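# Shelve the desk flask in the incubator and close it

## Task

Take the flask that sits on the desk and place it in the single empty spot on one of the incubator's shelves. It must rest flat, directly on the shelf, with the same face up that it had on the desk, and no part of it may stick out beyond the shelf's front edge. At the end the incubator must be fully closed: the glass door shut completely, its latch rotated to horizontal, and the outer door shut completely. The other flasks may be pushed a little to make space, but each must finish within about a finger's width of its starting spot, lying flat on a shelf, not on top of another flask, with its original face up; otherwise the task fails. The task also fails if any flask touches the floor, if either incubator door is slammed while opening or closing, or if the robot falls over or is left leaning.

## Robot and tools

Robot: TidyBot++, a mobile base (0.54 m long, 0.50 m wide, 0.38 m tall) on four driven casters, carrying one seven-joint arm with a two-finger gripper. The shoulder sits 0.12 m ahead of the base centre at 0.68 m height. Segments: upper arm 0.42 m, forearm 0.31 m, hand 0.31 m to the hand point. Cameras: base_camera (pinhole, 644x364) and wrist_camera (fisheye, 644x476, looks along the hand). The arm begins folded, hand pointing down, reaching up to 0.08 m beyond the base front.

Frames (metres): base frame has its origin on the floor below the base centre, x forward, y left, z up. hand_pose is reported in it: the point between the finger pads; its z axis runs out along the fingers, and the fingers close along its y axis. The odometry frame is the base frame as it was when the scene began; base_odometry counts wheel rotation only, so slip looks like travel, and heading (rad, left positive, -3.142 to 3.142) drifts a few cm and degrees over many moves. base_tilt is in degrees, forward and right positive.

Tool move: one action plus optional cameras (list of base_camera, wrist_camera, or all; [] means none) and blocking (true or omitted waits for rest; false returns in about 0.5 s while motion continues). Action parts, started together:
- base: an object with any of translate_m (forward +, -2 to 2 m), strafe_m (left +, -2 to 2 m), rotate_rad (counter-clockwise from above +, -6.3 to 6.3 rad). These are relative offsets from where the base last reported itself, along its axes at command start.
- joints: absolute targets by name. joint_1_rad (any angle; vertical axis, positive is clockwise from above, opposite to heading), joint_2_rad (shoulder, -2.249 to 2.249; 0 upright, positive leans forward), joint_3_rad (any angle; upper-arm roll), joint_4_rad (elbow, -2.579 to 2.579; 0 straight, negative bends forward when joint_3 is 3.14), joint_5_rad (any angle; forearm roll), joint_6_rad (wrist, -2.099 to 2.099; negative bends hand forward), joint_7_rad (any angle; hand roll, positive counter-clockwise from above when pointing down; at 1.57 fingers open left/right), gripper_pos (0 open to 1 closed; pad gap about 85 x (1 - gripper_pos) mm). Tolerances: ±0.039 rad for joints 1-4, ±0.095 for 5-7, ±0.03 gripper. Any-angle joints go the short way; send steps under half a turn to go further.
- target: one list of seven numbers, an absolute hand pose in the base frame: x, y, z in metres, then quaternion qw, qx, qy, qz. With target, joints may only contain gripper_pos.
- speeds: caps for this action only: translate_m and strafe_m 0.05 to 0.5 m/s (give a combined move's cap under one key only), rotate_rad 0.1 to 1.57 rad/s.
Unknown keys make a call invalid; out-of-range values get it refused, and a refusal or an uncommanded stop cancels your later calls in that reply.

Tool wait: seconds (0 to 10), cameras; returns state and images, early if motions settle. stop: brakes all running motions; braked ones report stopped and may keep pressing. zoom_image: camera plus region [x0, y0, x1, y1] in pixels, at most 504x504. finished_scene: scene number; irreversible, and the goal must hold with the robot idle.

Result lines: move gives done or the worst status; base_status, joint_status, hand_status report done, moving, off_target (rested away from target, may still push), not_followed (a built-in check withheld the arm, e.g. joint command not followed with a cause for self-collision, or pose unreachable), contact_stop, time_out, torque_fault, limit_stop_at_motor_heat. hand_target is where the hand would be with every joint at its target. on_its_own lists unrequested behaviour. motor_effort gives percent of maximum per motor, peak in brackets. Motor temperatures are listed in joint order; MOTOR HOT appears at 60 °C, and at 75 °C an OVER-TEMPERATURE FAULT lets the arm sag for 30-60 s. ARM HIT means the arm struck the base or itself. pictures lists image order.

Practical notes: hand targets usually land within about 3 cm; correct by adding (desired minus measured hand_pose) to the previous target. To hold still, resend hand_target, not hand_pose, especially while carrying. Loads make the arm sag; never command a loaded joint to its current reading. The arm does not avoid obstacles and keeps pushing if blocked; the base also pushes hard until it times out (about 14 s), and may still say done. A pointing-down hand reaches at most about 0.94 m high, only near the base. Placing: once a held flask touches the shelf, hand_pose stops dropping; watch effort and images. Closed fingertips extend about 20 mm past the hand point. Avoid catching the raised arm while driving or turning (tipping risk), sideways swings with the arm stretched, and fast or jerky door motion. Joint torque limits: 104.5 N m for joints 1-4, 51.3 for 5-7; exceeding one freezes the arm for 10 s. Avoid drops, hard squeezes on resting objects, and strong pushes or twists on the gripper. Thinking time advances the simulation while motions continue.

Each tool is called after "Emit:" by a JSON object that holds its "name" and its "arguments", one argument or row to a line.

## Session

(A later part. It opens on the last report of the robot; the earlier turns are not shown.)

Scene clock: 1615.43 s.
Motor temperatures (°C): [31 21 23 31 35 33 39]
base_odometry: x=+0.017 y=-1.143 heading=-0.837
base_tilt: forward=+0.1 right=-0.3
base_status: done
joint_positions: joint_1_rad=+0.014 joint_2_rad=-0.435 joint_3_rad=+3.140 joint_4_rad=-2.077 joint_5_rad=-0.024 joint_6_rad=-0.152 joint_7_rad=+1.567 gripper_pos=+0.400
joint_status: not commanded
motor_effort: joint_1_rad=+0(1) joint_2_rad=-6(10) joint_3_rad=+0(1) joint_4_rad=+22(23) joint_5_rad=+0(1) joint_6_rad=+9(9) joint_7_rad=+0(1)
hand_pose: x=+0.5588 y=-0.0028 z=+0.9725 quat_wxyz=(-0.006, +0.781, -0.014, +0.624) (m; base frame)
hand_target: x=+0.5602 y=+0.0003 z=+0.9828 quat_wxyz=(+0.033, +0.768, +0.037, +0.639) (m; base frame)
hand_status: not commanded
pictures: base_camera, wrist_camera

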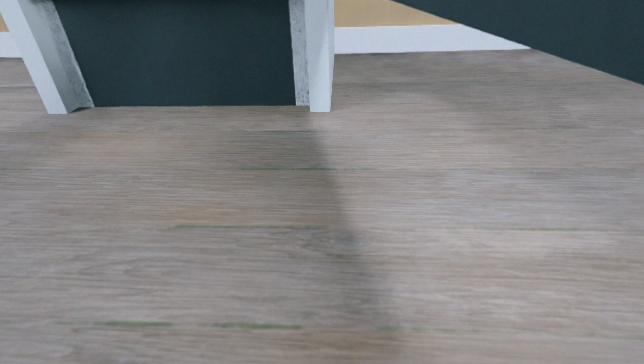

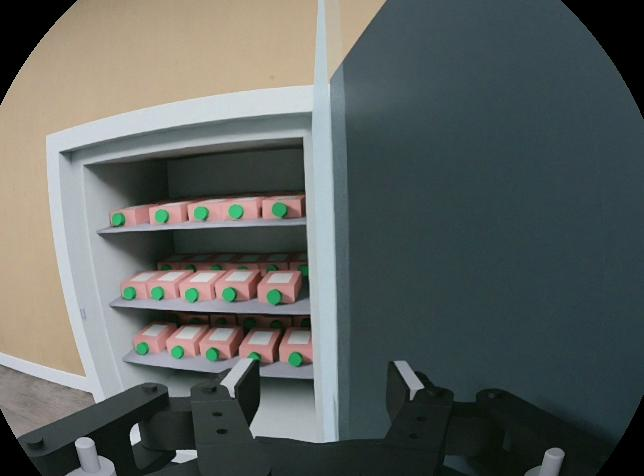

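Emit:
{"name": "move", "arguments": {
  "base": {"translate_m": 0.015, "strafe_m": 0.10},
  "speeds": {"strafe_m": 0.06},
  "cameras": ["wrist_camera"]
}}

Scene clock: 1624.87 s.
Motor temperatures (°C): [31 21 23 31 35 33 39]
move: done
base_odometry: x=+0.101 y=-1.087 heading=-0.837
base_tilt: forward=+0.0 right=-0.4
base_status: done
joint_positions: joint_1_rad=+0.012 joint_2_rad=-0.435 joint_3_rad=+3.141 joint_4_rad=-2.077 joint_5_rad=-0.024 joint_6_rad=-0.152 joint_7_rad=+1.567 gripper_pos=+0.400
joint_status: not commanded
motor_effort: joint_1_rad=+0(3) joint_2_rad=-6(7) joint_3_rad=+0(3) joint_4_rad=+22(23) joint_5_rad=+0(1) joint_6_rad=+9(9) joint_7_rad=+0(1)
hand_pose: x=+0.5588 y=-0.0025 z=+0.9725 quat_wxyz=(-0.006, +0.781, -0.014, +0.624) (m; base frame)
hand_target: x=+0.5602 y=+0.0003 z=+0.9828 quat_wxyz=(+0.033, +0.768, +0.037, +0.639) (m; base frame)
hand_status: not commanded
pictures: wrist_camera

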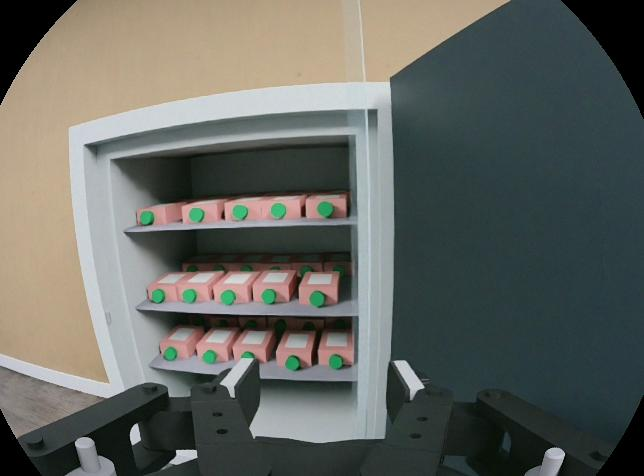

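Emit:
{"name": "move", "arguments": {
  "base": {"translate_m": 0.025, "strafe_m": 0.10},
  "speeds": {"strafe_m": 0.06},
  "cameras": ["wrist_camera"]
}}

Emit:
{"name": "move", "arguments": {
  "base": {"translate_m": 0.03, "strafe_m": 0.06},
  "speeds": {"strafe_m": 0.06},
  "cameras": ["wrist_camera"]
}}

Scene clock: 1635.77 s.
Motor temperatures (°C): [31 21 23 31 35 33 39]
move: done
base_odometry: x=+0.192 y=-1.039 heading=-0.837
base_tilt: forward=+0.0 right=-0.4
base_status: done
joint_positions: joint_1_rad=+0.012 joint_2_rad=-0.435 joint_3_rad=+3.141 joint_4_rad=-2.077 joint_5_rad=-0.024 joint_6_rad=-0.152 joint_7_rad=+1.567 gripper_pos=+0.400
joint_status: not commanded
motor_effort: joint_1_rad=+0(3) joint_2_rad=-6(7) joint_3_rad=+0(4) joint_4_rad=+22(23) joint_5_rad=+0(1) joint_6_rad=+9(10) joint_7_rad=+1(1)
hand_pose: x=+0.5588 y=-0.0026 z=+0.9724 quat_wxyz=(-0.006, +0.781, -0.014, +0.624) (m; base frame)
hand_target: x=+0.5602 y=+0.0003 z=+0.9828 quat_wxyz=(+0.033, +0.768, +0.037, +0.639) (m; base frame)
hand_status: not commanded
pictures: wrist_camera

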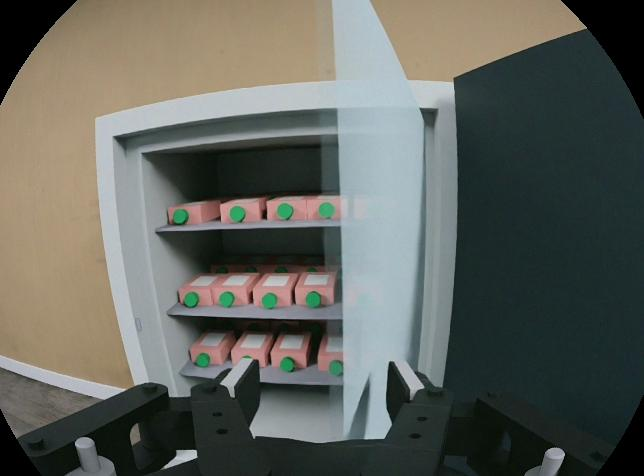

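Scene clock: 1637.37 s.
Motor temperatures (°C): [31 21 23 31 35 33 39]
move: done
base_odometry: x=+0.257 y=-1.021 heading=-0.837
base_tilt: forward=+0.0 right=-0.3
base_status: done
joint_positions: joint_1_rad=+0.012 joint_2_rad=-0.435 joint_3_rad=+3.142 joint_4_rad=-2.077 joint_5_rad=-0.024 joint_6_rad=-0.152 joint_7_rad=+1.567 gripper_pos=+0.400
joint_status: not commanded
motor_effort: joint_1_rad=+0(5) joint_2_rad=-6(7) joint_3_rad=+0(4) joint_4_rad=+22(24) joint_5_rad=+0(1) joint_6_rad=+9(10) joint_7_rad=+1(1)
hand_pose: x=+0.5587 y=-0.0027 z=+0.9724 quat_wxyz=(-0.006, +0.781, -0.014, +0.624) (m; base frame)
hand_target: x=+0.5602 y=+0.0003 z=+0.9828 quat_wxyz=(+0.033, +0.768, +0.037, +0.639) (m; base frame)
hand_status: not commanded
pictures: wrist_camera

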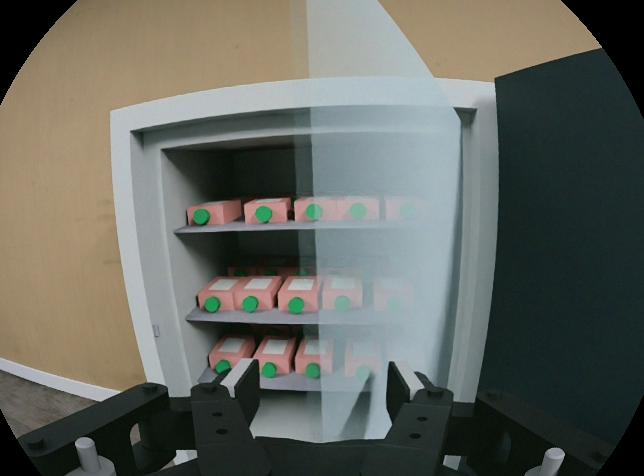

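Emit:
{"name": "move", "arguments": {
  "base": {"translate_m": -0.15},
  "speeds": {"translate_m": 0.15},
  "cameras": ["wrist_camera"]
}}

Emit:
{"name": "move", "arguments": {
  "joints": {"gripper_pos": 1.0},
  "cameras": ["wrist_camera"]
}}

Scene clock: 1654.97 s.
Motor temperatures (°C): [31 21 23 31 35 33 39]
move: done
base_odometry: x=+0.157 y=-0.909 heading=-0.837
base_tilt: forward=+0.0 right=-0.3
base_status: done
joint_positions: joint_1_rad=+0.012 joint_2_rad=-0.438 joint_3_rad=+3.142 joint_4_rad=-2.077 joint_5_rad=-0.024 joint_6_rad=-0.151 joint_7_rad=+1.567 gripper_pos=+0.400
joint_status: not commanded
motor_effort: joint_1_rad=+0(1) joint_2_rad=-6(10) joint_3_rad=+0(1) joint_4_rad=+23(23) joint_5_rad=+0(1) joint_6_rad=+9(9) joint_7_rad=+0(1)
hand_pose: x=+0.5579 y=-0.0027 z=+0.9738 quat_wxyz=(-0.006, +0.780, -0.014, +0.626) (m; base frame)
hand_target: x=+0.5602 y=+0.0003 z=+0.9828 quat_wxyz=(+0.033, +0.768, +0.037, +0.639) (m; base frame)
hand_status: not commanded
pictures: wrist_camera

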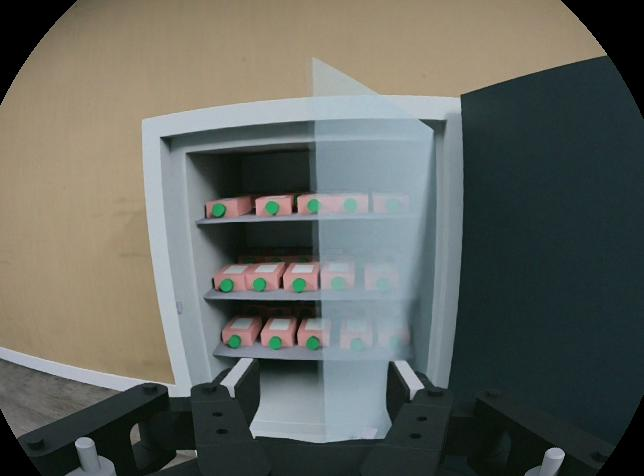

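Scene clock: 1655.83 s.
Motor temperatures (°C): [31 21 23 31 35 33 39]
move: done
base_odometry: x=+0.157 y=-0.909 heading=-0.837
base_tilt: forward=+0.0 right=-0.3
base_status: not commanded
joint_positions: joint_1_rad=+0.012 joint_2_rad=-0.438 joint_3_rad=+3.142 joint_4_rad=-2.077 joint_5_rad=-0.024 joint_6_rad=-0.151 joint_7_rad=+1.567 gripper_pos=+0.999
joint_status: all done
motor_effort: joint_1_rad=+0(1) joint_2_rad=-6(6) joint_3_rad=+0(1) joint_4_rad=+22(23) joint_5_rad=+0(1) joint_6_rad=+9(9) joint_7_rad=+0(1)
hand_pose: x=+0.5579 y=-0.0027 z=+0.9738 quat_wxyz=(-0.006, +0.780, -0.014, +0.626) (m; base frame)
hand_target: x=+0.5602 y=+0.0003 z=+0.9828 quat_wxyz=(+0.033, +0.768, +0.037, +0.639) (m; base frame)
hand_status: not commanded
pictures: wrist_camera

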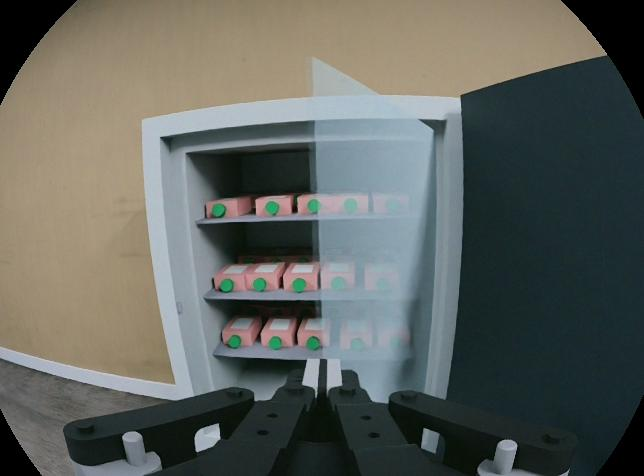

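Emit:
{"name": "move", "arguments": {
  "base": {"translate_m": 0.18, "strafe_m": -0.03},
  "speeds": {"translate_m": 0.15},
  "cameras": ["wrist_camera"]
}}

Emit:
{"name": "move", "arguments": {
  "base": {"translate_m": 0.10, "strafe_m": 0.08},
  "speeds": {"translate_m": 0.06},
  "cameras": ["wrist_camera"]
}}

Scene clock: 1668.17 s.
Motor temperatures (°C): [31 21 23 31 35 33 39]
move: done
base_odometry: x=+0.255 y=-1.063 heading=-0.837
base_tilt: forward=+0.1 right=-0.3
base_status: done
joint_positions: joint_1_rad=+0.011 joint_2_rad=-0.434 joint_3_rad=+3.142 joint_4_rad=-2.078 joint_5_rad=-0.024 joint_6_rad=-0.151 joint_7_rad=+1.567 gripper_pos=+0.999
joint_status: not commanded
motor_effort: joint_1_rad=+0(2) joint_2_rad=-6(9) joint_3_rad=-1(3) joint_4_rad=+22(23) joint_5_rad=+0(1) joint_6_rad=+9(9) joint_7_rad=+1(1)
hand_pose: x=+0.5591 y=-0.0029 z=+0.9718 quat_wxyz=(-0.006, +0.781, -0.014, +0.624) (m; base frame)
hand_target: x=+0.5602 y=+0.0003 z=+0.9828 quat_wxyz=(+0.033, +0.768, +0.037, +0.639) (m; base frame)
hand_status: not commanded
pictures: wrist_camera

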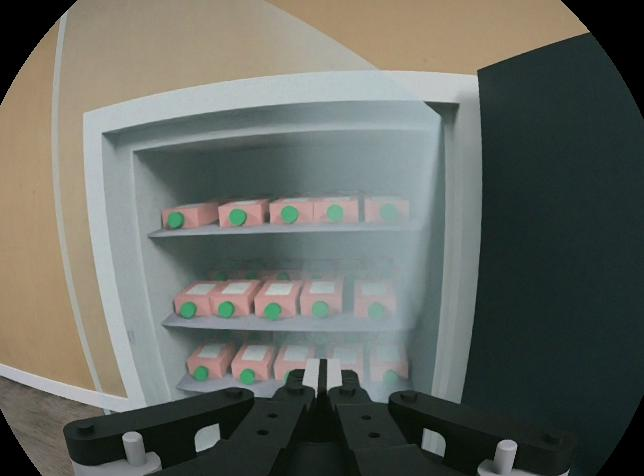

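Scene clock: 1670.80 s.
Motor temperatures (°C): [31 21 23 31 35 33 39]
move: done
base_odometry: x=+0.381 y=-1.084 heading=-0.837
base_tilt: forward=+0.1 right=-0.3
base_status: done
joint_positions: joint_1_rad=+0.011 joint_2_rad=-0.434 joint_3_rad=+3.142 joint_4_rad=-2.078 joint_5_rad=-0.024 joint_6_rad=-0.151 joint_7_rad=+1.567 gripper_pos=+0.999
joint_status: not commanded
motor_effort: joint_1_rad=+1(2) joint_2_rad=-6(8) joint_3_rad=+0(3) joint_4_rad=+21(23) joint_5_rad=+0(1) joint_6_rad=+9(10) joint_7_rad=+0(1)
hand_pose: x=+0.5590 y=-0.0029 z=+0.9719 quat_wxyz=(-0.006, +0.781, -0.014, +0.624) (m; base frame)
hand_target: x=+0.5602 y=+0.0003 z=+0.9828 quat_wxyz=(+0.033, +0.768, +0.037, +0.639) (m; base frame)
hand_status: not commanded
pictures: wrist_camera

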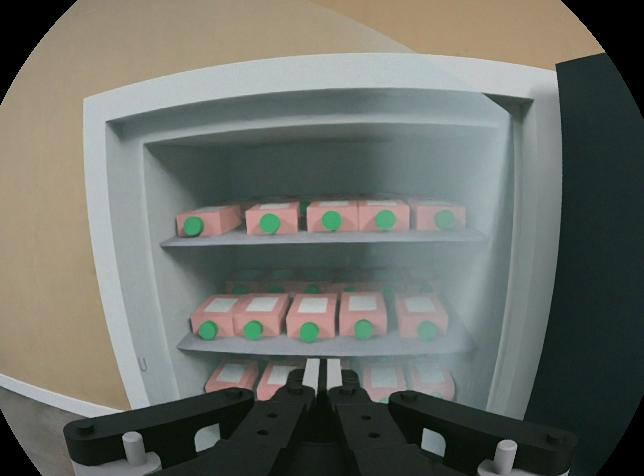

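Emit:
{"name": "move", "arguments": {
  "base": {"translate_m": 0.12, "strafe_m": 0.08},
  "speeds": {"translate_m": 0.06},
  "cameras": ["wrist_camera"]
}}

Emit:
{"name": "move", "arguments": {
  "base": {"translate_m": 0.12, "strafe_m": 0.05},
  "speeds": {"translate_m": 0.05},
  "cameras": ["wrist_camera"]
}}

Scene clock: 1684.73 s.
Motor temperatures (°C): [31 21 23 31 35 33 39]
move: done
base_odometry: x=+0.521 y=-1.120 heading=-0.837
base_tilt: forward=+0.1 right=-0.3
base_status: done
joint_positions: joint_1_rad=+0.011 joint_2_rad=-0.435 joint_3_rad=+3.143 joint_4_rad=-2.078 joint_5_rad=-0.024 joint_6_rad=-0.151 joint_7_rad=+1.567 gripper_pos=+0.999
joint_status: not commanded
motor_effort: joint_1_rad=+0(3) joint_2_rad=-6(8) joint_3_rad=-1(3) joint_4_rad=+22(23) joint_5_rad=+0(1) joint_6_rad=+9(10) joint_7_rad=+0(1)
hand_pose: x=+0.5589 y=-0.0030 z=+0.9720 quat_wxyz=(-0.006, +0.781, -0.015, +0.624) (m; base frame)
hand_target: x=+0.5602 y=+0.0003 z=+0.9828 quat_wxyz=(+0.033, +0.768, +0.037, +0.639) (m; base frame)
hand_status: not commanded
pictures: wrist_camera

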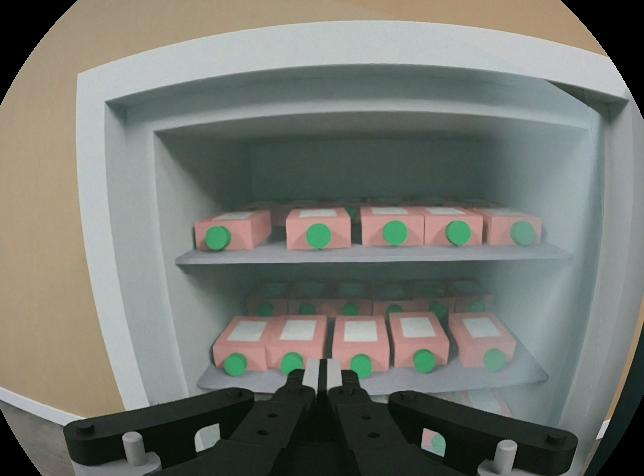

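Scene clock: 1687.80 s.
Motor temperatures (°C): [31 21 23 31 35 33 39]
move: done
base_odometry: x=+0.639 y=-1.175 heading=-0.837
base_tilt: forward=+0.0 right=-0.3
base_status: done
joint_positions: joint_1_rad=+0.011 joint_2_rad=-0.435 joint_3_rad=+3.143 joint_4_rad=-2.078 joint_5_rad=-0.024 joint_6_rad=-0.150 joint_7_rad=+1.567 gripper_pos=+0.999
joint_status: not commanded
motor_effort: joint_1_rad=-1(2) joint_2_rad=-6(9) joint_3_rad=-1(2) joint_4_rad=+22(24) joint_5_rad=+0(1) joint_6_rad=+9(11) joint_7_rad=+0(1)
hand_pose: x=+0.5587 y=-0.0030 z=+0.9721 quat_wxyz=(-0.006, +0.781, -0.015, +0.624) (m; base frame)
hand_target: x=+0.5602 y=+0.0003 z=+0.9828 quat_wxyz=(+0.033, +0.768, +0.037, +0.639) (m; base frame)
hand_status: not commanded
pictures: wrist_camera

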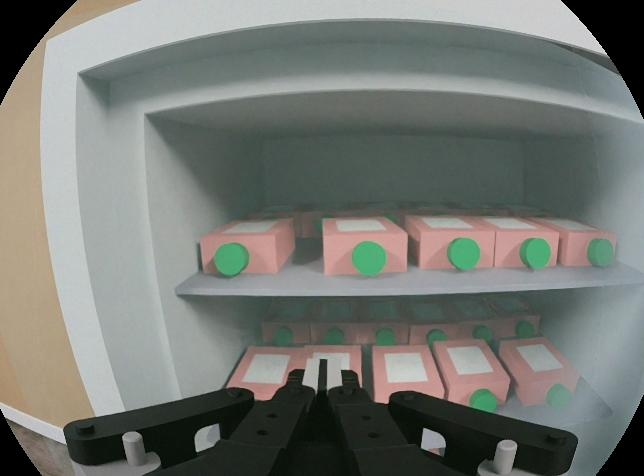

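Emit:
{"name": "move", "arguments": {
  "base": {"translate_m": 0.08, "strafe_m": 0.0},
  "speeds": {"translate_m": 0.05},
  "cameras": ["wrist_camera"]
}}

Scene clock: 1695.17 s.
Motor temperatures (°C): [31 21 23 31 35 33 39]
move: done
base_odometry: x=+0.693 y=-1.234 heading=-0.837
base_tilt: forward=+0.1 right=-0.3
base_status: done
joint_positions: joint_1_rad=+0.011 joint_2_rad=-0.436 joint_3_rad=+3.143 joint_4_rad=-2.079 joint_5_rad=-0.024 joint_6_rad=-0.150 joint_7_rad=+1.567 gripper_pos=+0.999
joint_status: not commanded
motor_effort: joint_1_rad=-1(2) joint_2_rad=-6(9) joint_3_rad=+0(1) joint_4_rad=+22(24) joint_5_rad=+0(1) joint_6_rad=+9(11) joint_7_rad=+0(1)
hand_pose: x=+0.5587 y=-0.0030 z=+0.9719 quat_wxyz=(-0.006, +0.781, -0.015, +0.624) (m; base frame)
hand_target: x=+0.5602 y=+0.0003 z=+0.9828 quat_wxyz=(+0.033, +0.768, +0.037, +0.639) (m; base frame)
hand_status: not commanded
pictures: wrist_camera

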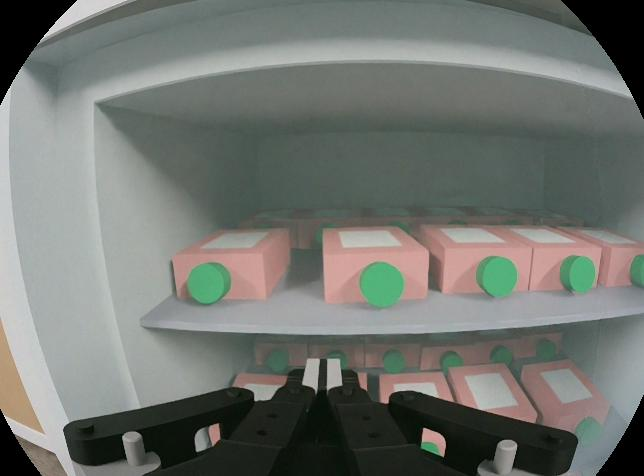

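Emit:
{"name": "move", "arguments": {
  "base": {"translate_m": 0.03},
  "speeds": {"translate_m": 0.05},
  "cameras": []
}}

Emit:
{"name": "move", "arguments": {
  "base": {"translate_m": 0.02},
  "speeds": {"translate_m": 0.05},
  "cameras": ["wrist_camera"]
}}

Scene clock: 1701.80 s.
Motor temperatures (°C): [31 21 23 31 35 33 39]
move: done
base_odometry: x=+0.713 y=-1.257 heading=-0.837
base_tilt: forward=+0.0 right=-0.3
base_status: done
joint_positions: joint_1_rad=+0.011 joint_2_rad=-0.436 joint_3_rad=+3.143 joint_4_rad=-2.079 joint_5_rad=-0.024 joint_6_rad=-0.150 joint_7_rad=+1.567 gripper_pos=+0.999
joint_status: not commanded
motor_effort: joint_1_rad=-1(1) joint_2_rad=-6(9) joint_3_rad=-1(1) joint_4_rad=+22(23) joint_5_rad=+0(1) joint_6_rad=+9(11) joint_7_rad=+1(1)
hand_pose: x=+0.5586 y=-0.0029 z=+0.9719 quat_wxyz=(-0.006, +0.781, -0.015, +0.624) (m; base frame)
hand_target: x=+0.5602 y=+0.0003 z=+0.9828 quat_wxyz=(+0.033, +0.768, +0.037, +0.639) (m; base frame)
hand_status: not commanded
pictures: none
No camera images: "cameras" was empty.

Scene clock: 1702.67 s.
Motor temperatures (°C): [31 21 23 31 35 33 39]
move: done
base_odometry: x=+0.726 y=-1.272 heading=-0.836
base_tilt: forward=+0.0 right=-0.3
base_status: done
joint_positions: joint_1_rad=+0.011 joint_2_rad=-0.435 joint_3_rad=+3.143 joint_4_rad=-2.079 joint_5_rad=-0.024 joint_6_rad=-0.150 joint_7_rad=+1.567 gripper_pos=+0.999
joint_status: not commanded
motor_effort: joint_1_rad=+0(1) joint_2_rad=-6(9) joint_3_rad=-1(1) joint_4_rad=+22(23) joint_5_rad=+0(1) joint_6_rad=+9(11) joint_7_rad=+0(1)
hand_pose: x=+0.5587 y=-0.0030 z=+0.9715 quat_wxyz=(-0.006, +0.781, -0.015, +0.624) (m; base frame)
hand_target: x=+0.5602 y=+0.0003 z=+0.9828 quat_wxyz=(+0.033, +0.768, +0.037, +0.639) (m; base frame)
hand_status: not commanded
pictures: wrist_camera

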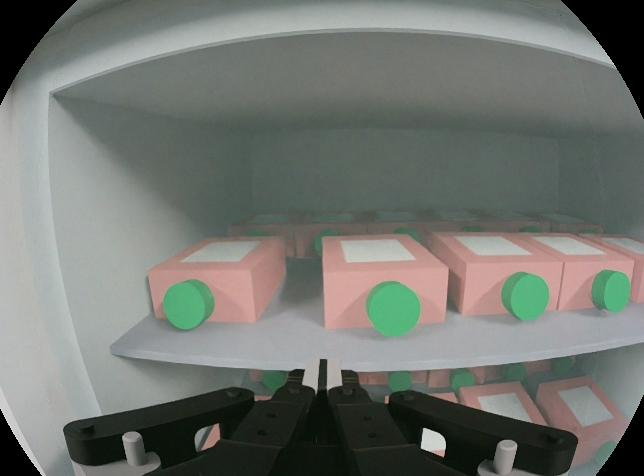

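Emit:
{"name": "move", "arguments": {
  "base": {"translate_m": 0.015},
  "speeds": {"translate_m": 0.05},
  "cameras": []
}}

Emit:
{"name": "move", "arguments": {
  "base": {"translate_m": 0.015},
  "speeds": {"translate_m": 0.05},
  "cameras": ["wrist_camera"]
}}

Scene clock: 1711.60 s.
Motor temperatures (°C): [31 21 23 31 35 33 39]
move: done
base_odometry: x=+0.736 y=-1.282 heading=-0.836
base_tilt: forward=+0.0 right=-0.3
base_status: done
joint_positions: joint_1_rad=+0.011 joint_2_rad=-0.459 joint_3_rad=+3.143 joint_4_rad=-2.096 joint_5_rad=-0.024 joint_6_rad=-0.148 joint_7_rad=+1.567 gripper_pos=+0.999
joint_status: not commanded
motor_effort: joint_1_rad=-1(2) joint_2_rad=-1(7) joint_3_rad=+0(1) joint_4_rad=+24(28) joint_5_rad=+0(1) joint_6_rad=+11(16) joint_7_rad=+1(1)
hand_pose: x=+0.5505 y=-0.0028 z=+0.9718 quat_wxyz=(-0.006, +0.779, -0.014, +0.627) (m; base frame)
hand_target: x=+0.5602 y=+0.0003 z=+0.9828 quat_wxyz=(+0.033, +0.768, +0.037, +0.639) (m; base frame)
hand_status: not commanded
pictures: none
No camera images: "cameras" was empty.

Scene clock: 1712.43 s.
Motor temperatures (°C): [31 21 23 31 35 33 39]
move: done
base_odometry: x=+0.746 y=-1.293 heading=-0.836
base_tilt: forward=+0.0 right=-0.3
base_status: done
joint_positions: joint_1_rad=+0.011 joint_2_rad=-0.498 joint_3_rad=+3.143 joint_4_rad=-2.123 joint_5_rad=-0.024 joint_6_rad=-0.150 joint_7_rad=+1.567 gripper_pos=+0.999
joint_status: not commanded
motor_effort: joint_1_rad=-2(3) joint_2_rad=+7(12) joint_3_rad=-1(2) joint_4_rad=+28(32) joint_5_rad=+0(1) joint_6_rad=+16(20) joint_7_rad=+1(1)
hand_pose: x=+0.5366 y=-0.0027 z=+0.9716 quat_wxyz=(-0.007, +0.775, -0.014, +0.632) (m; base frame)
hand_target: x=+0.5602 y=+0.0003 z=+0.9828 quat_wxyz=(+0.033, +0.768, +0.037, +0.639) (m; base frame)
hand_status: not commanded
pictures: wrist_camera

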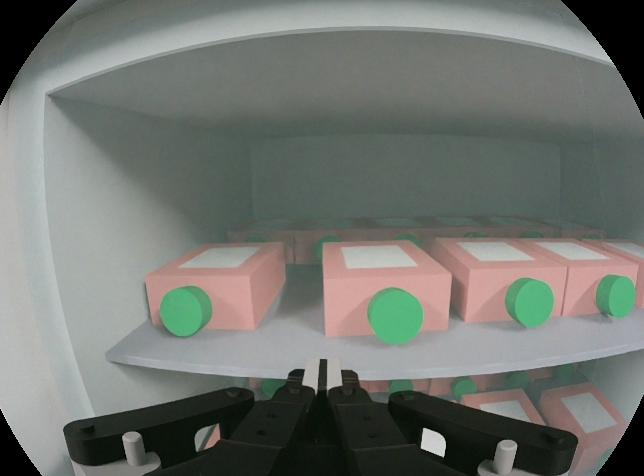

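Emit:
{"name": "move", "arguments": {
  "base": {"translate_m": -0.35},
  "speeds": {"translate_m": 0.15},
  "cameras": ["wrist_camera"]
}}

Scene clock: 1720.87 s.
Motor temperatures (°C): [31 21 23 31 35 33 39]
move: done
base_odometry: x=+0.512 y=-1.033 heading=-0.836
base_tilt: forward=+0.0 right=-0.3
base_status: done
joint_positions: joint_1_rad=+0.009 joint_2_rad=-0.438 joint_3_rad=+3.143 joint_4_rad=-2.093 joint_5_rad=-0.024 joint_6_rad=-0.127 joint_7_rad=+1.567 gripper_pos=+0.999
joint_status: not commanded
motor_effort: joint_1_rad=+0(2) joint_2_rad=-6(8) joint_3_rad=+0(2) joint_4_rad=+22(27) joint_5_rad=+0(1) joint_6_rad=+9(14) joint_7_rad=+1(1)
hand_pose: x=+0.5581 y=-0.0020 z=+0.9712 quat_wxyz=(-0.007, +0.777, -0.014, +0.629) (m; base frame)
hand_target: x=+0.5602 y=+0.0003 z=+0.9828 quat_wxyz=(+0.033, +0.768, +0.037, +0.639) (m; base frame)
hand_status: not commanded
pictures: wrist_camera

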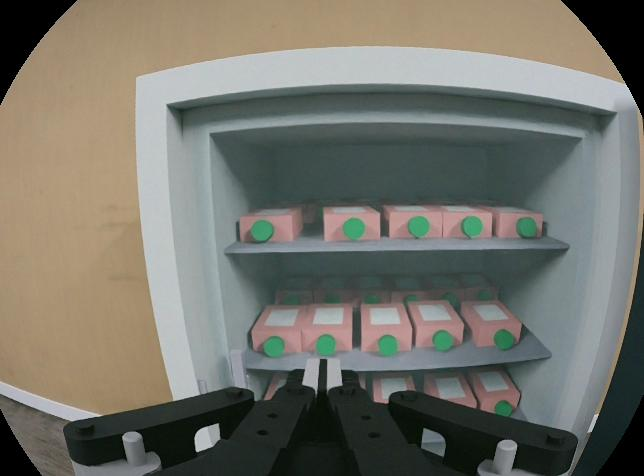

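Emit:
{"name": "move", "arguments": {
  "joints": {"joint_2_rad": -0.134, "joint_4_rad": -2.338, "joint_6_rad": 0.464, "gripper_pos": 0.0},
  "cameras": ["wrist_camera"]
}}

Scene clock: 1750.67 s.
Motor temperatures (°C): [31 21 23 31 35 33 39]
move: done
base_odometry: x=+0.512 y=-1.033 heading=-0.836
base_tilt: forward=+0.0 right=-0.4
base_status: not commanded
joint_positions: joint_1_rad=+0.009 joint_2_rad=-0.136 joint_3_rad=+3.143 joint_4_rad=-2.329 joint_5_rad=-0.024 joint_6_rad=+0.412 joint_7_rad=+1.567 gripper_pos=+0.000
joint_status: all done
motor_effort: joint_1_rad=+0(1) joint_2_rad=-14(16) joint_3_rad=+0(1) joint_4_rad=+18(22) joint_5_rad=+0(1) joint_6_rad=+9(10) joint_7_rad=+0(1)
hand_pose: x=+0.6216 y=-0.0066 z=+0.8505 quat_wxyz=(-0.001, +0.777, -0.017, +0.629) (m; base frame)
hand_target: x=+0.6230 y=+0.0055 z=+0.8603 quat_wxyz=(+0.026, +0.763, +0.041, +0.644) (m; base frame)
hand_status: not commanded
pictures: wrist_camera

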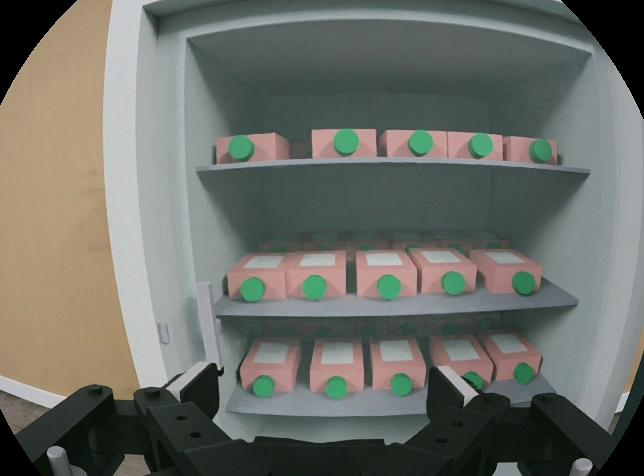

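Emit:
{"name": "zoom_image", "arguments": {
  "camera": "wrist_camera",
  "region": [100, 240, 300, 400]
}}

Scaled by 2.520.

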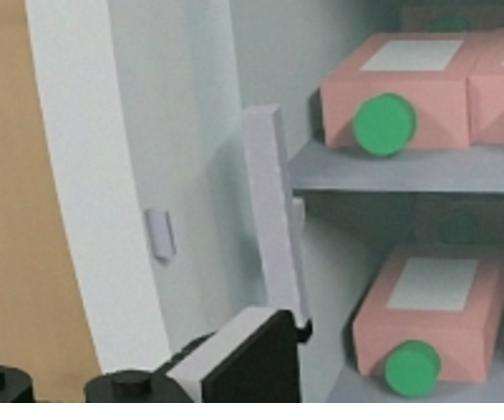

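Emit:
{"name": "move", "arguments": {
  "joints": {"joint_2_rad": 0.37, "joint_4_rad": -2.462, "joint_6_rad": 1.31, "gripper_pos": 0.4},
  "cameras": ["wrist_camera"]
}}

Scene clock: 1832.77 s.
Motor temperatures (°C): [31 21 23 30 35 33 39]
move: done
base_odometry: x=+0.512 y=-1.033 heading=-0.836
base_tilt: forward=+0.0 right=-0.3
base_status: not commanded
joint_positions: joint_1_rad=+0.009 joint_2_rad=+0.364 joint_3_rad=+3.143 joint_4_rad=-2.447 joint_5_rad=-0.024 joint_6_rad=+1.258 joint_7_rad=+1.567 gripper_pos=+0.400
joint_status: all done
motor_effort: joint_1_rad=-1(1) joint_2_rad=-24(25) joint_3_rad=-2(2) joint_4_rad=+11(19) joint_5_rad=+0(1) joint_6_rad=+9(10) joint_7_rad=+0(1)
hand_pose: x=+0.6819 y=-0.0112 z=+0.7832 quat_wxyz=(+0.008, +0.701, -0.015, +0.713) (m; base frame)
hand_target: x=+0.6777 y=+0.0104 z=+0.7898 quat_wxyz=(+0.018, +0.689, +0.037, +0.724) (m; base frame)
hand_status: not commanded
pictures: wrist_camera

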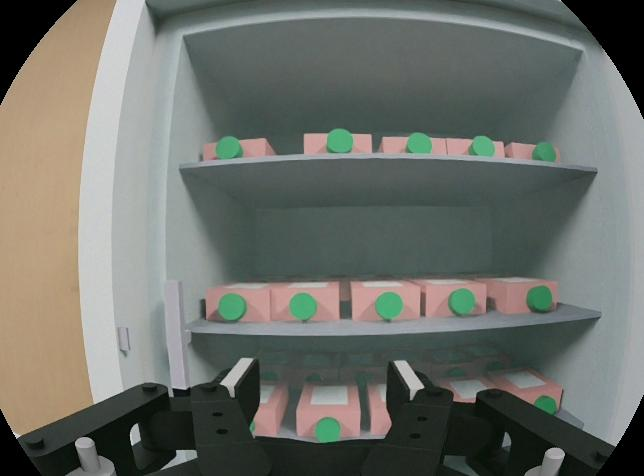

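Emit:
{"name": "move", "arguments": {
  "base": {"strafe_m": 0.13},
  "speeds": {"strafe_m": 0.15},
  "joints": {"joint_4_rad": -2.50, "joint_6_rad": 1.36},
  "cameras": ["wrist_camera"]
}}

Scene clock: 1845.37 s.
Motor temperatures (°C): [31 21 23 30 35 33 39]
move: done
base_odometry: x=+0.608 y=-0.946 heading=-0.836
base_tilt: forward=+0.1 right=-0.3
base_status: done
joint_positions: joint_1_rad=+0.001 joint_2_rad=+0.365 joint_3_rad=+3.143 joint_4_rad=-2.491 joint_5_rad=-0.024 joint_6_rad=+1.313 joint_7_rad=+1.567 gripper_pos=+0.400
joint_status: all done
motor_effort: joint_1_rad=+0(3) joint_2_rad=-23(25) joint_3_rad=-1(4) joint_4_rad=+10(12) joint_5_rad=+0(2) joint_6_rad=+9(10) joint_7_rad=+0(1)
hand_pose: x=+0.6689 y=-0.0073 z=+0.7824 quat_wxyz=(+0.006, +0.697, -0.013, +0.717) (m; base frame)
hand_target: x=+0.6661 y=+0.0105 z=+0.7901 quat_wxyz=(+0.017, +0.684, +0.037, +0.728) (m; base frame)
hand_status: not commanded
pictures: wrist_camera

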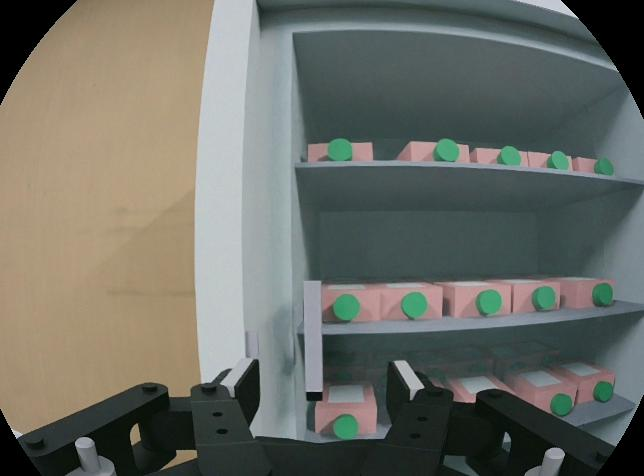

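Emit:
{"name": "move", "arguments": {
  "joints": {"joint_2_rad": 0.42, "joint_4_rad": -2.54, "joint_6_rad": 1.42},
  "base": {"strafe_m": 0.015, "translate_m": 0.11},
  "speeds": {"translate_m": 0.1},
  "cameras": ["wrist_camera"]
}}

Scene clock: 1858.67 s.
Motor temperatures (°C): [31 21 23 30 35 33 39]
move: done
base_odometry: x=+0.693 y=-1.017 heading=-0.836
base_tilt: forward=+0.0 right=-0.3
base_status: done
joint_positions: joint_1_rad=+0.001 joint_2_rad=+0.419 joint_3_rad=+3.143 joint_4_rad=-2.531 joint_5_rad=-0.024 joint_6_rad=+1.375 joint_7_rad=+1.567 gripper_pos=+0.400
joint_status: all done
motor_effort: joint_1_rad=+0(2) joint_2_rad=-24(26) joint_3_rad=-1(2) joint_4_rad=+9(11) joint_5_rad=+0(1) joint_6_rad=+9(10) joint_7_rad=+1(1)
hand_pose: x=+0.6612 y=-0.0074 z=+0.7558 quat_wxyz=(+0.007, +0.709, -0.012, +0.705) (m; base frame)
hand_target: x=+0.6583 y=+0.0106 z=+0.7664 quat_wxyz=(+0.016, +0.695, +0.036, +0.718) (m; base frame)
hand_status: not commanded
pictures: wrist_camera

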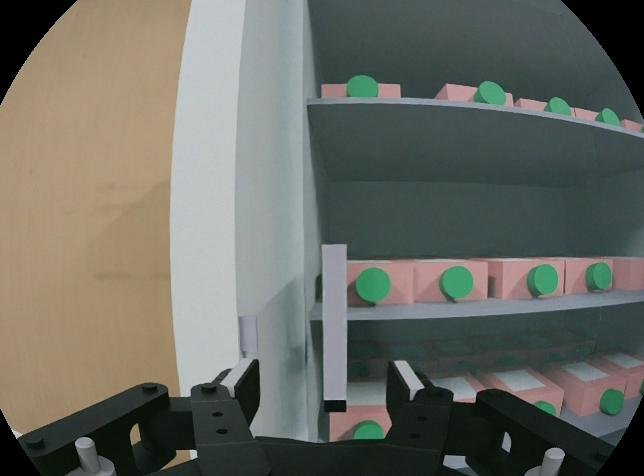

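Emit:
{"name": "move", "arguments": {
  "joints": {"gripper_pos": 0.65},
  "base": {"translate_m": 0.05},
  "speeds": {"translate_m": 0.05},
  "cameras": ["wrist_camera"]
}}

Scene clock: 1881.83 s.
Motor temperatures (°C): [31 21 23 30 35 33 39]
move: done
base_odometry: x=+0.727 y=-1.055 heading=-0.836
base_tilt: forward=+0.0 right=-0.3
base_status: done
joint_positions: joint_1_rad=+0.001 joint_2_rad=+0.420 joint_3_rad=+3.143 joint_4_rad=-2.532 joint_5_rad=-0.024 joint_6_rad=+1.375 joint_7_rad=+1.567 gripper_pos=+0.650
joint_status: all done
motor_effort: joint_1_rad=-1(1) joint_2_rad=-23(26) joint_3_rad=-1(2) joint_4_rad=+9(10) joint_5_rad=+0(1) joint_6_rad=+9(10) joint_7_rad=+0(1)
hand_pose: x=+0.6610 y=-0.0074 z=+0.7551 quat_wxyz=(+0.007, +0.709, -0.012, +0.705) (m; base frame)
hand_target: x=+0.6583 y=+0.0106 z=+0.7664 quat_wxyz=(+0.016, +0.695, +0.036, +0.718) (m; base frame)
hand_status: not commanded
pictures: wrist_camera

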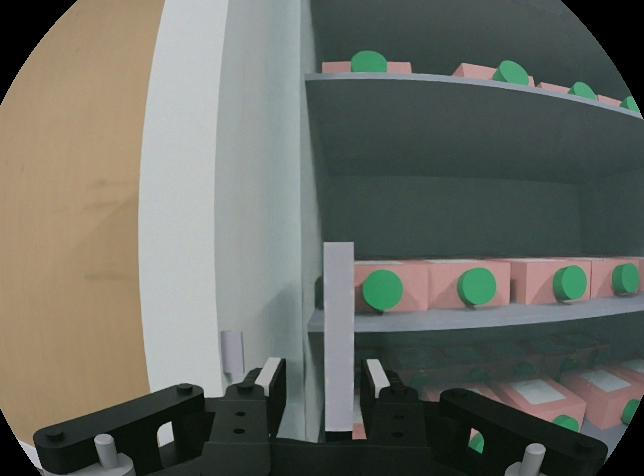

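Emit:
{"name": "move", "arguments": {
  "base": {"translate_m": 0.055, "strafe_m": -0.004},
  "speeds": {"translate_m": 0.05},
  "cameras": ["wrist_camera"]
}}

Scene clock: 1897.43 s.
Motor temperatures (°C): [31 21 23 30 35 33 39]
move: done
base_odometry: x=+0.761 y=-1.098 heading=-0.835
base_tilt: forward=+0.1 right=-0.4
base_status: done
joint_positions: joint_1_rad=+0.001 joint_2_rad=+0.421 joint_3_rad=+3.143 joint_4_rad=-2.533 joint_5_rad=-0.024 joint_6_rad=+1.375 joint_7_rad=+1.567 gripper_pos=+0.650
joint_status: not commanded
motor_effort: joint_1_rad=-1(1) joint_2_rad=-24(26) joint_3_rad=-1(2) joint_4_rad=+9(10) joint_5_rad=+0(1) joint_6_rad=+9(9) joint_7_rad=+1(1)
hand_pose: x=+0.6608 y=-0.0074 z=+0.7547 quat_wxyz=(+0.007, +0.710, -0.012, +0.704) (m; base frame)
hand_target: x=+0.6583 y=+0.0106 z=+0.7664 quat_wxyz=(+0.016, +0.695, +0.036, +0.718) (m; base frame)
hand_status: not commanded
pictures: wrist_camera

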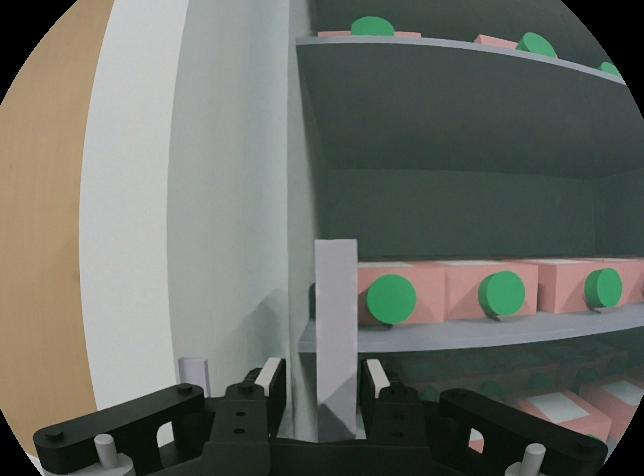

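Emit:
{"name": "move", "arguments": {
  "base": {"strafe_m": -0.006},
  "speeds": {"strafe_m": 0.05},
  "joints": {"gripper_pos": 0.78},
  "cameras": ["wrist_camera"]
}}

Scene clock: 1907.27 s.
Motor temperatures (°C): [31 21 23 30 35 33 39]
move: done
base_odometry: x=+0.756 y=-1.102 heading=-0.835
base_tilt: forward=+0.1 right=-0.3
base_status: done
joint_positions: joint_1_rad=+0.002 joint_2_rad=+0.421 joint_3_rad=+3.143 joint_4_rad=-2.533 joint_5_rad=-0.024 joint_6_rad=+1.375 joint_7_rad=+1.567 gripper_pos=+0.780
joint_status: all done
motor_effort: joint_1_rad=-1(3) joint_2_rad=-24(25) joint_3_rad=-1(3) joint_4_rad=+9(9) joint_5_rad=+0(1) joint_6_rad=+9(9) joint_7_rad=+0(1)
hand_pose: x=+0.6608 y=-0.0075 z=+0.7547 quat_wxyz=(+0.007, +0.710, -0.012, +0.704) (m; base frame)
hand_target: x=+0.6583 y=+0.0106 z=+0.7664 quat_wxyz=(+0.016, +0.695, +0.036, +0.718) (m; base frame)
hand_status: not commanded
pictures: wrist_camera

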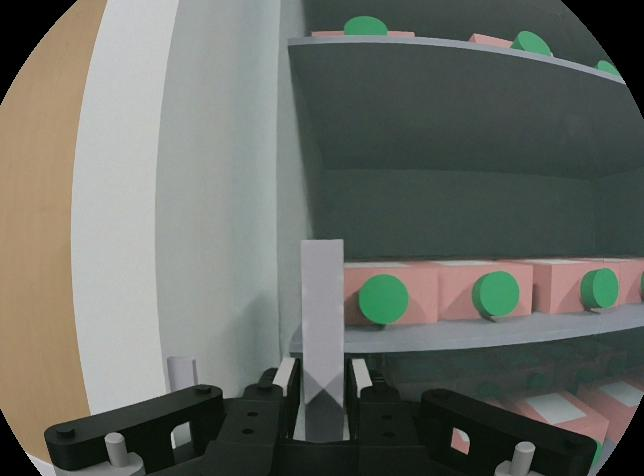

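Emit:
{"name": "move", "arguments": {
  "joints": {"joint_7_rad": 2.1},
  "cameras": ["wrist_camera"]
}}

Scene clock: 1912.67 s.
Motor temperatures (°C): [31 21 23 30 35 33 39]
move: off_target
base_odometry: x=+0.756 y=-1.102 heading=-0.835
base_tilt: forward=+0.0 right=-0.3
base_status: not commanded
joint_positions: joint_1_rad=+0.003 joint_2_rad=+0.422 joint_3_rad=+3.142 joint_4_rad=-2.534 joint_5_rad=-0.024 joint_6_rad=+1.375 joint_7_rad=+1.970 gripper_pos=+0.778
joint_status: joint_7_rad off_target (ended at +1.970, target +2.100)
motor_effort: joint_1_rad=-1(4) joint_2_rad=-25(26) joint_3_rad=+0(5) joint_4_rad=+9(11) joint_5_rad=+3(5) joint_6_rad=+10(11) joint_7_rad=+10(10)
hand_pose: x=+0.6605 y=-0.0080 z=+0.7537 quat_wxyz=(+0.147, +0.699, +0.130, +0.688) (m; base frame)
hand_target: x=+0.6583 y=+0.0106 z=+0.7664 quat_wxyz=(+0.179, +0.669, +0.194, +0.695) (m; base frame)
hand_status: not commanded
pictures: wrist_camera

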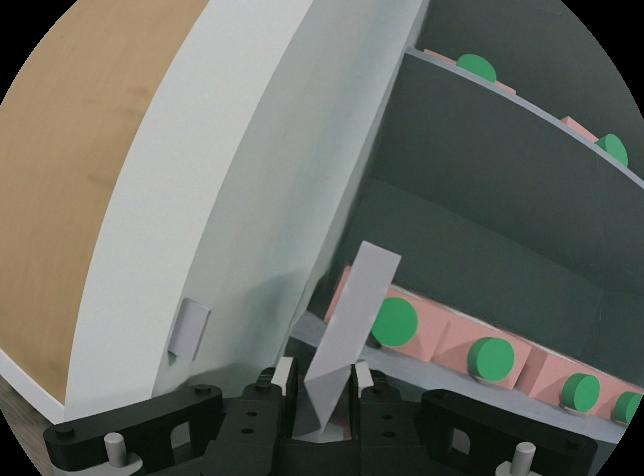

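Emit:
{"name": "move", "arguments": {
  "joints": {"joint_7_rad": 1.0},
  "cameras": ["wrist_camera"]
}}

Scene clock: 1920.30 s.
Motor temperatures (°C): [31 21 23 30 35 33 39]
move: done
base_odometry: x=+0.756 y=-1.102 heading=-0.835
base_tilt: forward=+0.1 right=-0.3
base_status: not commanded
joint_positions: joint_1_rad=+0.003 joint_2_rad=+0.422 joint_3_rad=+3.142 joint_4_rad=-2.534 joint_5_rad=-0.023 joint_6_rad=+1.380 joint_7_rad=+1.076 gripper_pos=+0.780
joint_status: all done
motor_effort: joint_1_rad=-2(3) joint_2_rad=-24(26) joint_3_rad=-2(3) joint_4_rad=+8(10) joint_5_rad=+2(3) joint_6_rad=+9(11) joint_7_rad=+0(10)
hand_pose: x=+0.6605 y=-0.0079 z=+0.7550 quat_wxyz=(-0.165, +0.685, -0.184, +0.686) (m; base frame)
hand_target: x=+0.6583 y=+0.0106 z=+0.7664 quat_wxyz=(-0.210, +0.671, -0.184, +0.686) (m; base frame)
hand_status: not commanded
pictures: wrist_camera

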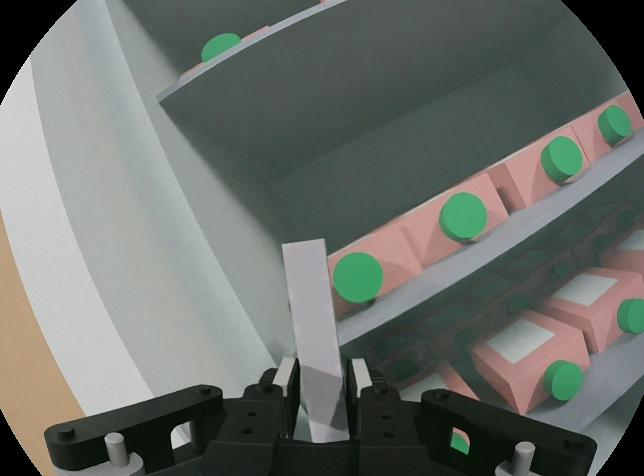

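Emit:
{"name": "move", "arguments": {
  "joints": {"joint_7_rad": 0.45},
  "cameras": ["wrist_camera"]
}}

Emit:
{"name": "move", "arguments": {
  "joints": {"joint_7_rad": 0.0},
  "cameras": ["wrist_camera"]
}}

Scene clock: 1925.13 s.
Motor temperatures (°C): [31 21 23 30 35 33 39]
move: done
base_odometry: x=+0.756 y=-1.102 heading=-0.835
base_tilt: forward=+0.1 right=-0.4
base_status: not commanded
joint_positions: joint_1_rad=+0.003 joint_2_rad=+0.422 joint_3_rad=+3.142 joint_4_rad=-2.534 joint_5_rad=-0.023 joint_6_rad=+1.380 joint_7_rad=+0.527 gripper_pos=+0.780
joint_status: all done
motor_effort: joint_1_rad=-1(2) joint_2_rad=-24(24) joint_3_rad=-3(3) joint_4_rad=+9(10) joint_5_rad=+1(2) joint_6_rad=+9(10) joint_7_rad=+0(1)
hand_pose: x=+0.6605 y=-0.0079 z=+0.7550 quat_wxyz=(-0.344, +0.609, -0.363, +0.615) (m; base frame)
hand_target: x=+0.6583 y=+0.0106 z=+0.7664 quat_wxyz=(-0.389, +0.596, -0.360, +0.603) (m; base frame)
hand_status: not commanded
pictures: wrist_camera

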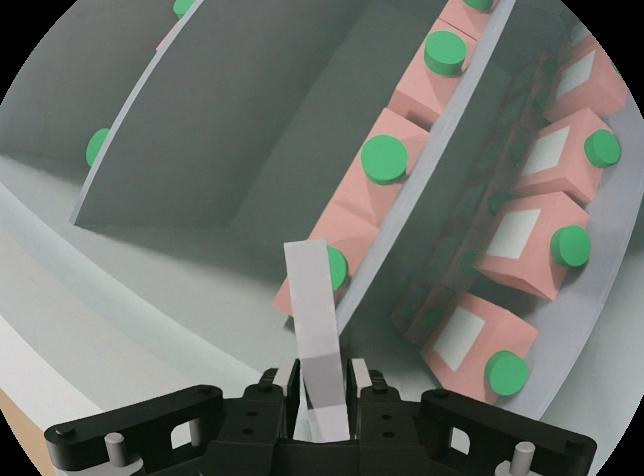

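Scene clock: 1926.33 s.
Motor temperatures (°C): [31 21 23 30 35 33 39]
move: done
base_odometry: x=+0.756 y=-1.102 heading=-0.835
base_tilt: forward=+0.1 right=-0.3
base_status: not commanded
joint_positions: joint_1_rad=+0.003 joint_2_rad=+0.422 joint_3_rad=+3.142 joint_4_rad=-2.534 joint_5_rad=-0.023 joint_6_rad=+1.380 joint_7_rad=+0.078 gripper_pos=+0.780
joint_status: all done
motor_effort: joint_1_rad=-1(3) joint_2_rad=-25(25) joint_3_rad=-2(3) joint_4_rad=+10(10) joint_5_rad=+1(2) joint_6_rad=+10(10) joint_7_rad=+1(2)
hand_pose: x=+0.6605 y=-0.0079 z=+0.7550 quat_wxyz=(-0.473, +0.513, -0.490, +0.523) (m; base frame)
hand_target: x=+0.6583 y=+0.0106 z=+0.7664 quat_wxyz=(-0.514, +0.501, -0.484, +0.501) (m; base frame)
hand_status: not commanded
pictures: wrist_camera

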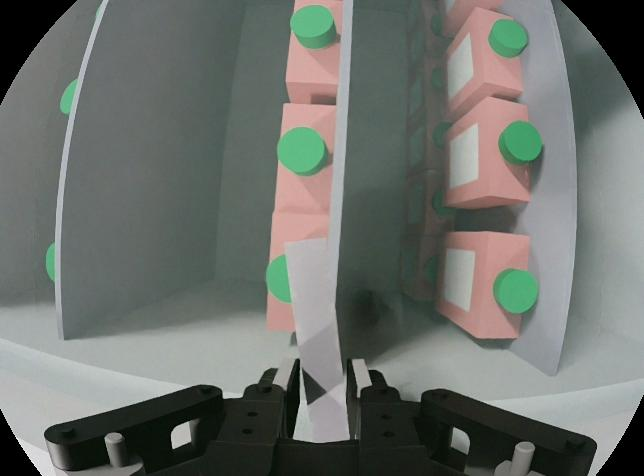

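Emit:
{"name": "move", "arguments": {
  "joints": {"joint_7_rad": -0.17},
  "cameras": ["wrist_camera"]
}}

Scene clock: 1932.10 s.
Motor temperatures (°C): [31 21 23 30 35 33 39]
move: done
base_odometry: x=+0.756 y=-1.102 heading=-0.835
base_tilt: forward=+0.1 right=-0.3
base_status: not commanded
joint_positions: joint_1_rad=+0.003 joint_2_rad=+0.422 joint_3_rad=+3.142 joint_4_rad=-2.534 joint_5_rad=-0.023 joint_6_rad=+1.380 joint_7_rad=-0.113 gripper_pos=+0.780
joint_status: all done
motor_effort: joint_1_rad=-2(2) joint_2_rad=-25(25) joint_3_rad=-2(2) joint_4_rad=+9(10) joint_5_rad=+1(1) joint_6_rad=+10(10) joint_7_rad=+1(1)
hand_pose: x=+0.6605 y=-0.0079 z=+0.7550 quat_wxyz=(-0.521, +0.464, -0.536, +0.476) (m; base frame)
hand_target: x=+0.6583 y=+0.0106 z=+0.7664 quat_wxyz=(-0.554, +0.458, -0.524, +0.456) (m; base frame)
hand_status: not commanded
pictures: wrist_camera

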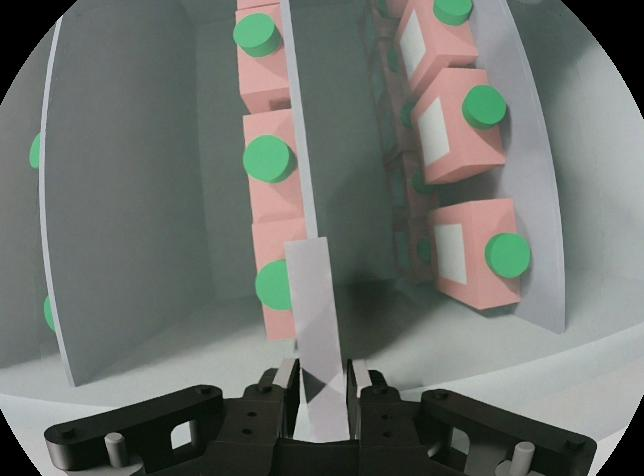

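Emit:
{"name": "move", "arguments": {
  "joints": {"gripper_pos": 0.5},
  "cameras": []
}}

Emit:
{"name": "move", "arguments": {
  "base": {"translate_m": -0.25},
  "speeds": {"translate_m": 0.15},
  "joints": {},
  "cameras": []
}}

Emit:
{"name": "move", "arguments": {
  "joints": {"joint_7_rad": 1.64},
  "cameras": ["wrist_camera"]
}}

Scene clock: 1942.57 s.
Motor temperatures (°C): [31 21 23 30 35 33 39]
move: done
base_odometry: x=+0.756 y=-1.102 heading=-0.835
base_tilt: forward=+0.1 right=-0.3
base_status: not commanded
joint_positions: joint_1_rad=+0.003 joint_2_rad=+0.422 joint_3_rad=+3.142 joint_4_rad=-2.534 joint_5_rad=-0.023 joint_6_rad=+1.380 joint_7_rad=-0.113 gripper_pos=+0.500
joint_status: all done
motor_effort: joint_1_rad=-1(1) joint_2_rad=-24(24) joint_3_rad=-1(2) joint_4_rad=+9(9) joint_5_rad=+0(1) joint_6_rad=+9(10) joint_7_rad=+1(1)
hand_pose: x=+0.6605 y=-0.0079 z=+0.7550 quat_wxyz=(-0.521, +0.464, -0.536, +0.476) (m; base frame)
hand_target: x=+0.6583 y=+0.0106 z=+0.7664 quat_wxyz=(-0.554, +0.458, -0.524, +0.456) (m; base frame)
hand_status: not commanded
pictures: none
No camera images: "cameras" was empty.

"joints" must map at least one joint name to a target

not run: a call was refused earlier in this reply.

Emit:
{"name": "move", "arguments": {
  "base": {"translate_m": -0.25},
  "speeds": {"translate_m": 0.15},
  "cameras": []
}}

Emit:
{"name": "move", "arguments": {
  "joints": {"joint_7_rad": 1.64},
  "cameras": ["wrist_camera"]
}}

Scene clock: 1950.87 s.
Motor temperatures (°C): [31 21 23 30 35 33 39]
move: done
base_odometry: x=+0.589 y=-0.917 heading=-0.835
base_tilt: forward=+0.0 right=-0.3
base_status: done
joint_positions: joint_1_rad=+0.003 joint_2_rad=+0.423 joint_3_rad=+3.142 joint_4_rad=-2.536 joint_5_rad=-0.023 joint_6_rad=+1.380 joint_7_rad=-0.113 gripper_pos=+0.500
joint_status: not commanded
motor_effort: joint_1_rad=-1(2) joint_2_rad=-24(26) joint_3_rad=-1(2) joint_4_rad=+8(10) joint_5_rad=+0(1) joint_6_rad=+9(9) joint_7_rad=+1(1)
hand_pose: x=+0.6599 y=-0.0079 z=+0.7535 quat_wxyz=(-0.520, +0.465, -0.537, +0.475) (m; base frame)
hand_target: x=+0.6583 y=+0.0106 z=+0.7664 quat_wxyz=(-0.554, +0.458, -0.524, +0.456) (m; base frame)
hand_status: not commanded
pictures: none
No camera images: "cameras" was empty.

Scene clock: 1953.17 s.
Motor temperatures (°C): [31 21 23 30 35 33 39]
move: done
base_odometry: x=+0.589 y=-0.917 heading=-0.835
base_tilt: forward=+0.0 right=-0.3
base_status: not commanded
joint_positions: joint_1_rad=+0.003 joint_2_rad=+0.423 joint_3_rad=+3.142 joint_4_rad=-2.536 joint_5_rad=-0.023 joint_6_rad=+1.380 joint_7_rad=+1.564 gripper_pos=+0.500
joint_status: all done
motor_effort: joint_1_rad=+0(1) joint_2_rad=-24(24) joint_3_rad=-1(2) joint_4_rad=+9(9) joint_5_rad=+0(1) joint_6_rad=+9(9) joint_7_rad=+0(2)
hand_pose: x=+0.6599 y=-0.0079 z=+0.7535 quat_wxyz=(+0.006, +0.710, -0.013, +0.704) (m; base frame)
hand_target: x=+0.6583 y=+0.0106 z=+0.7664 quat_wxyz=(+0.016, +0.695, +0.036, +0.718) (m; base frame)
hand_status: not commanded
pictures: wrist_camera

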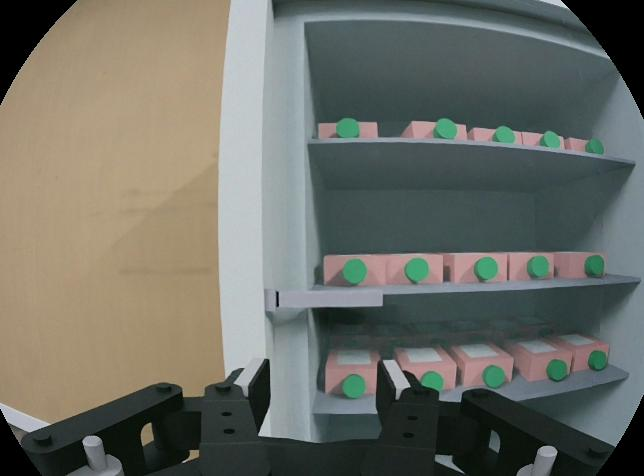

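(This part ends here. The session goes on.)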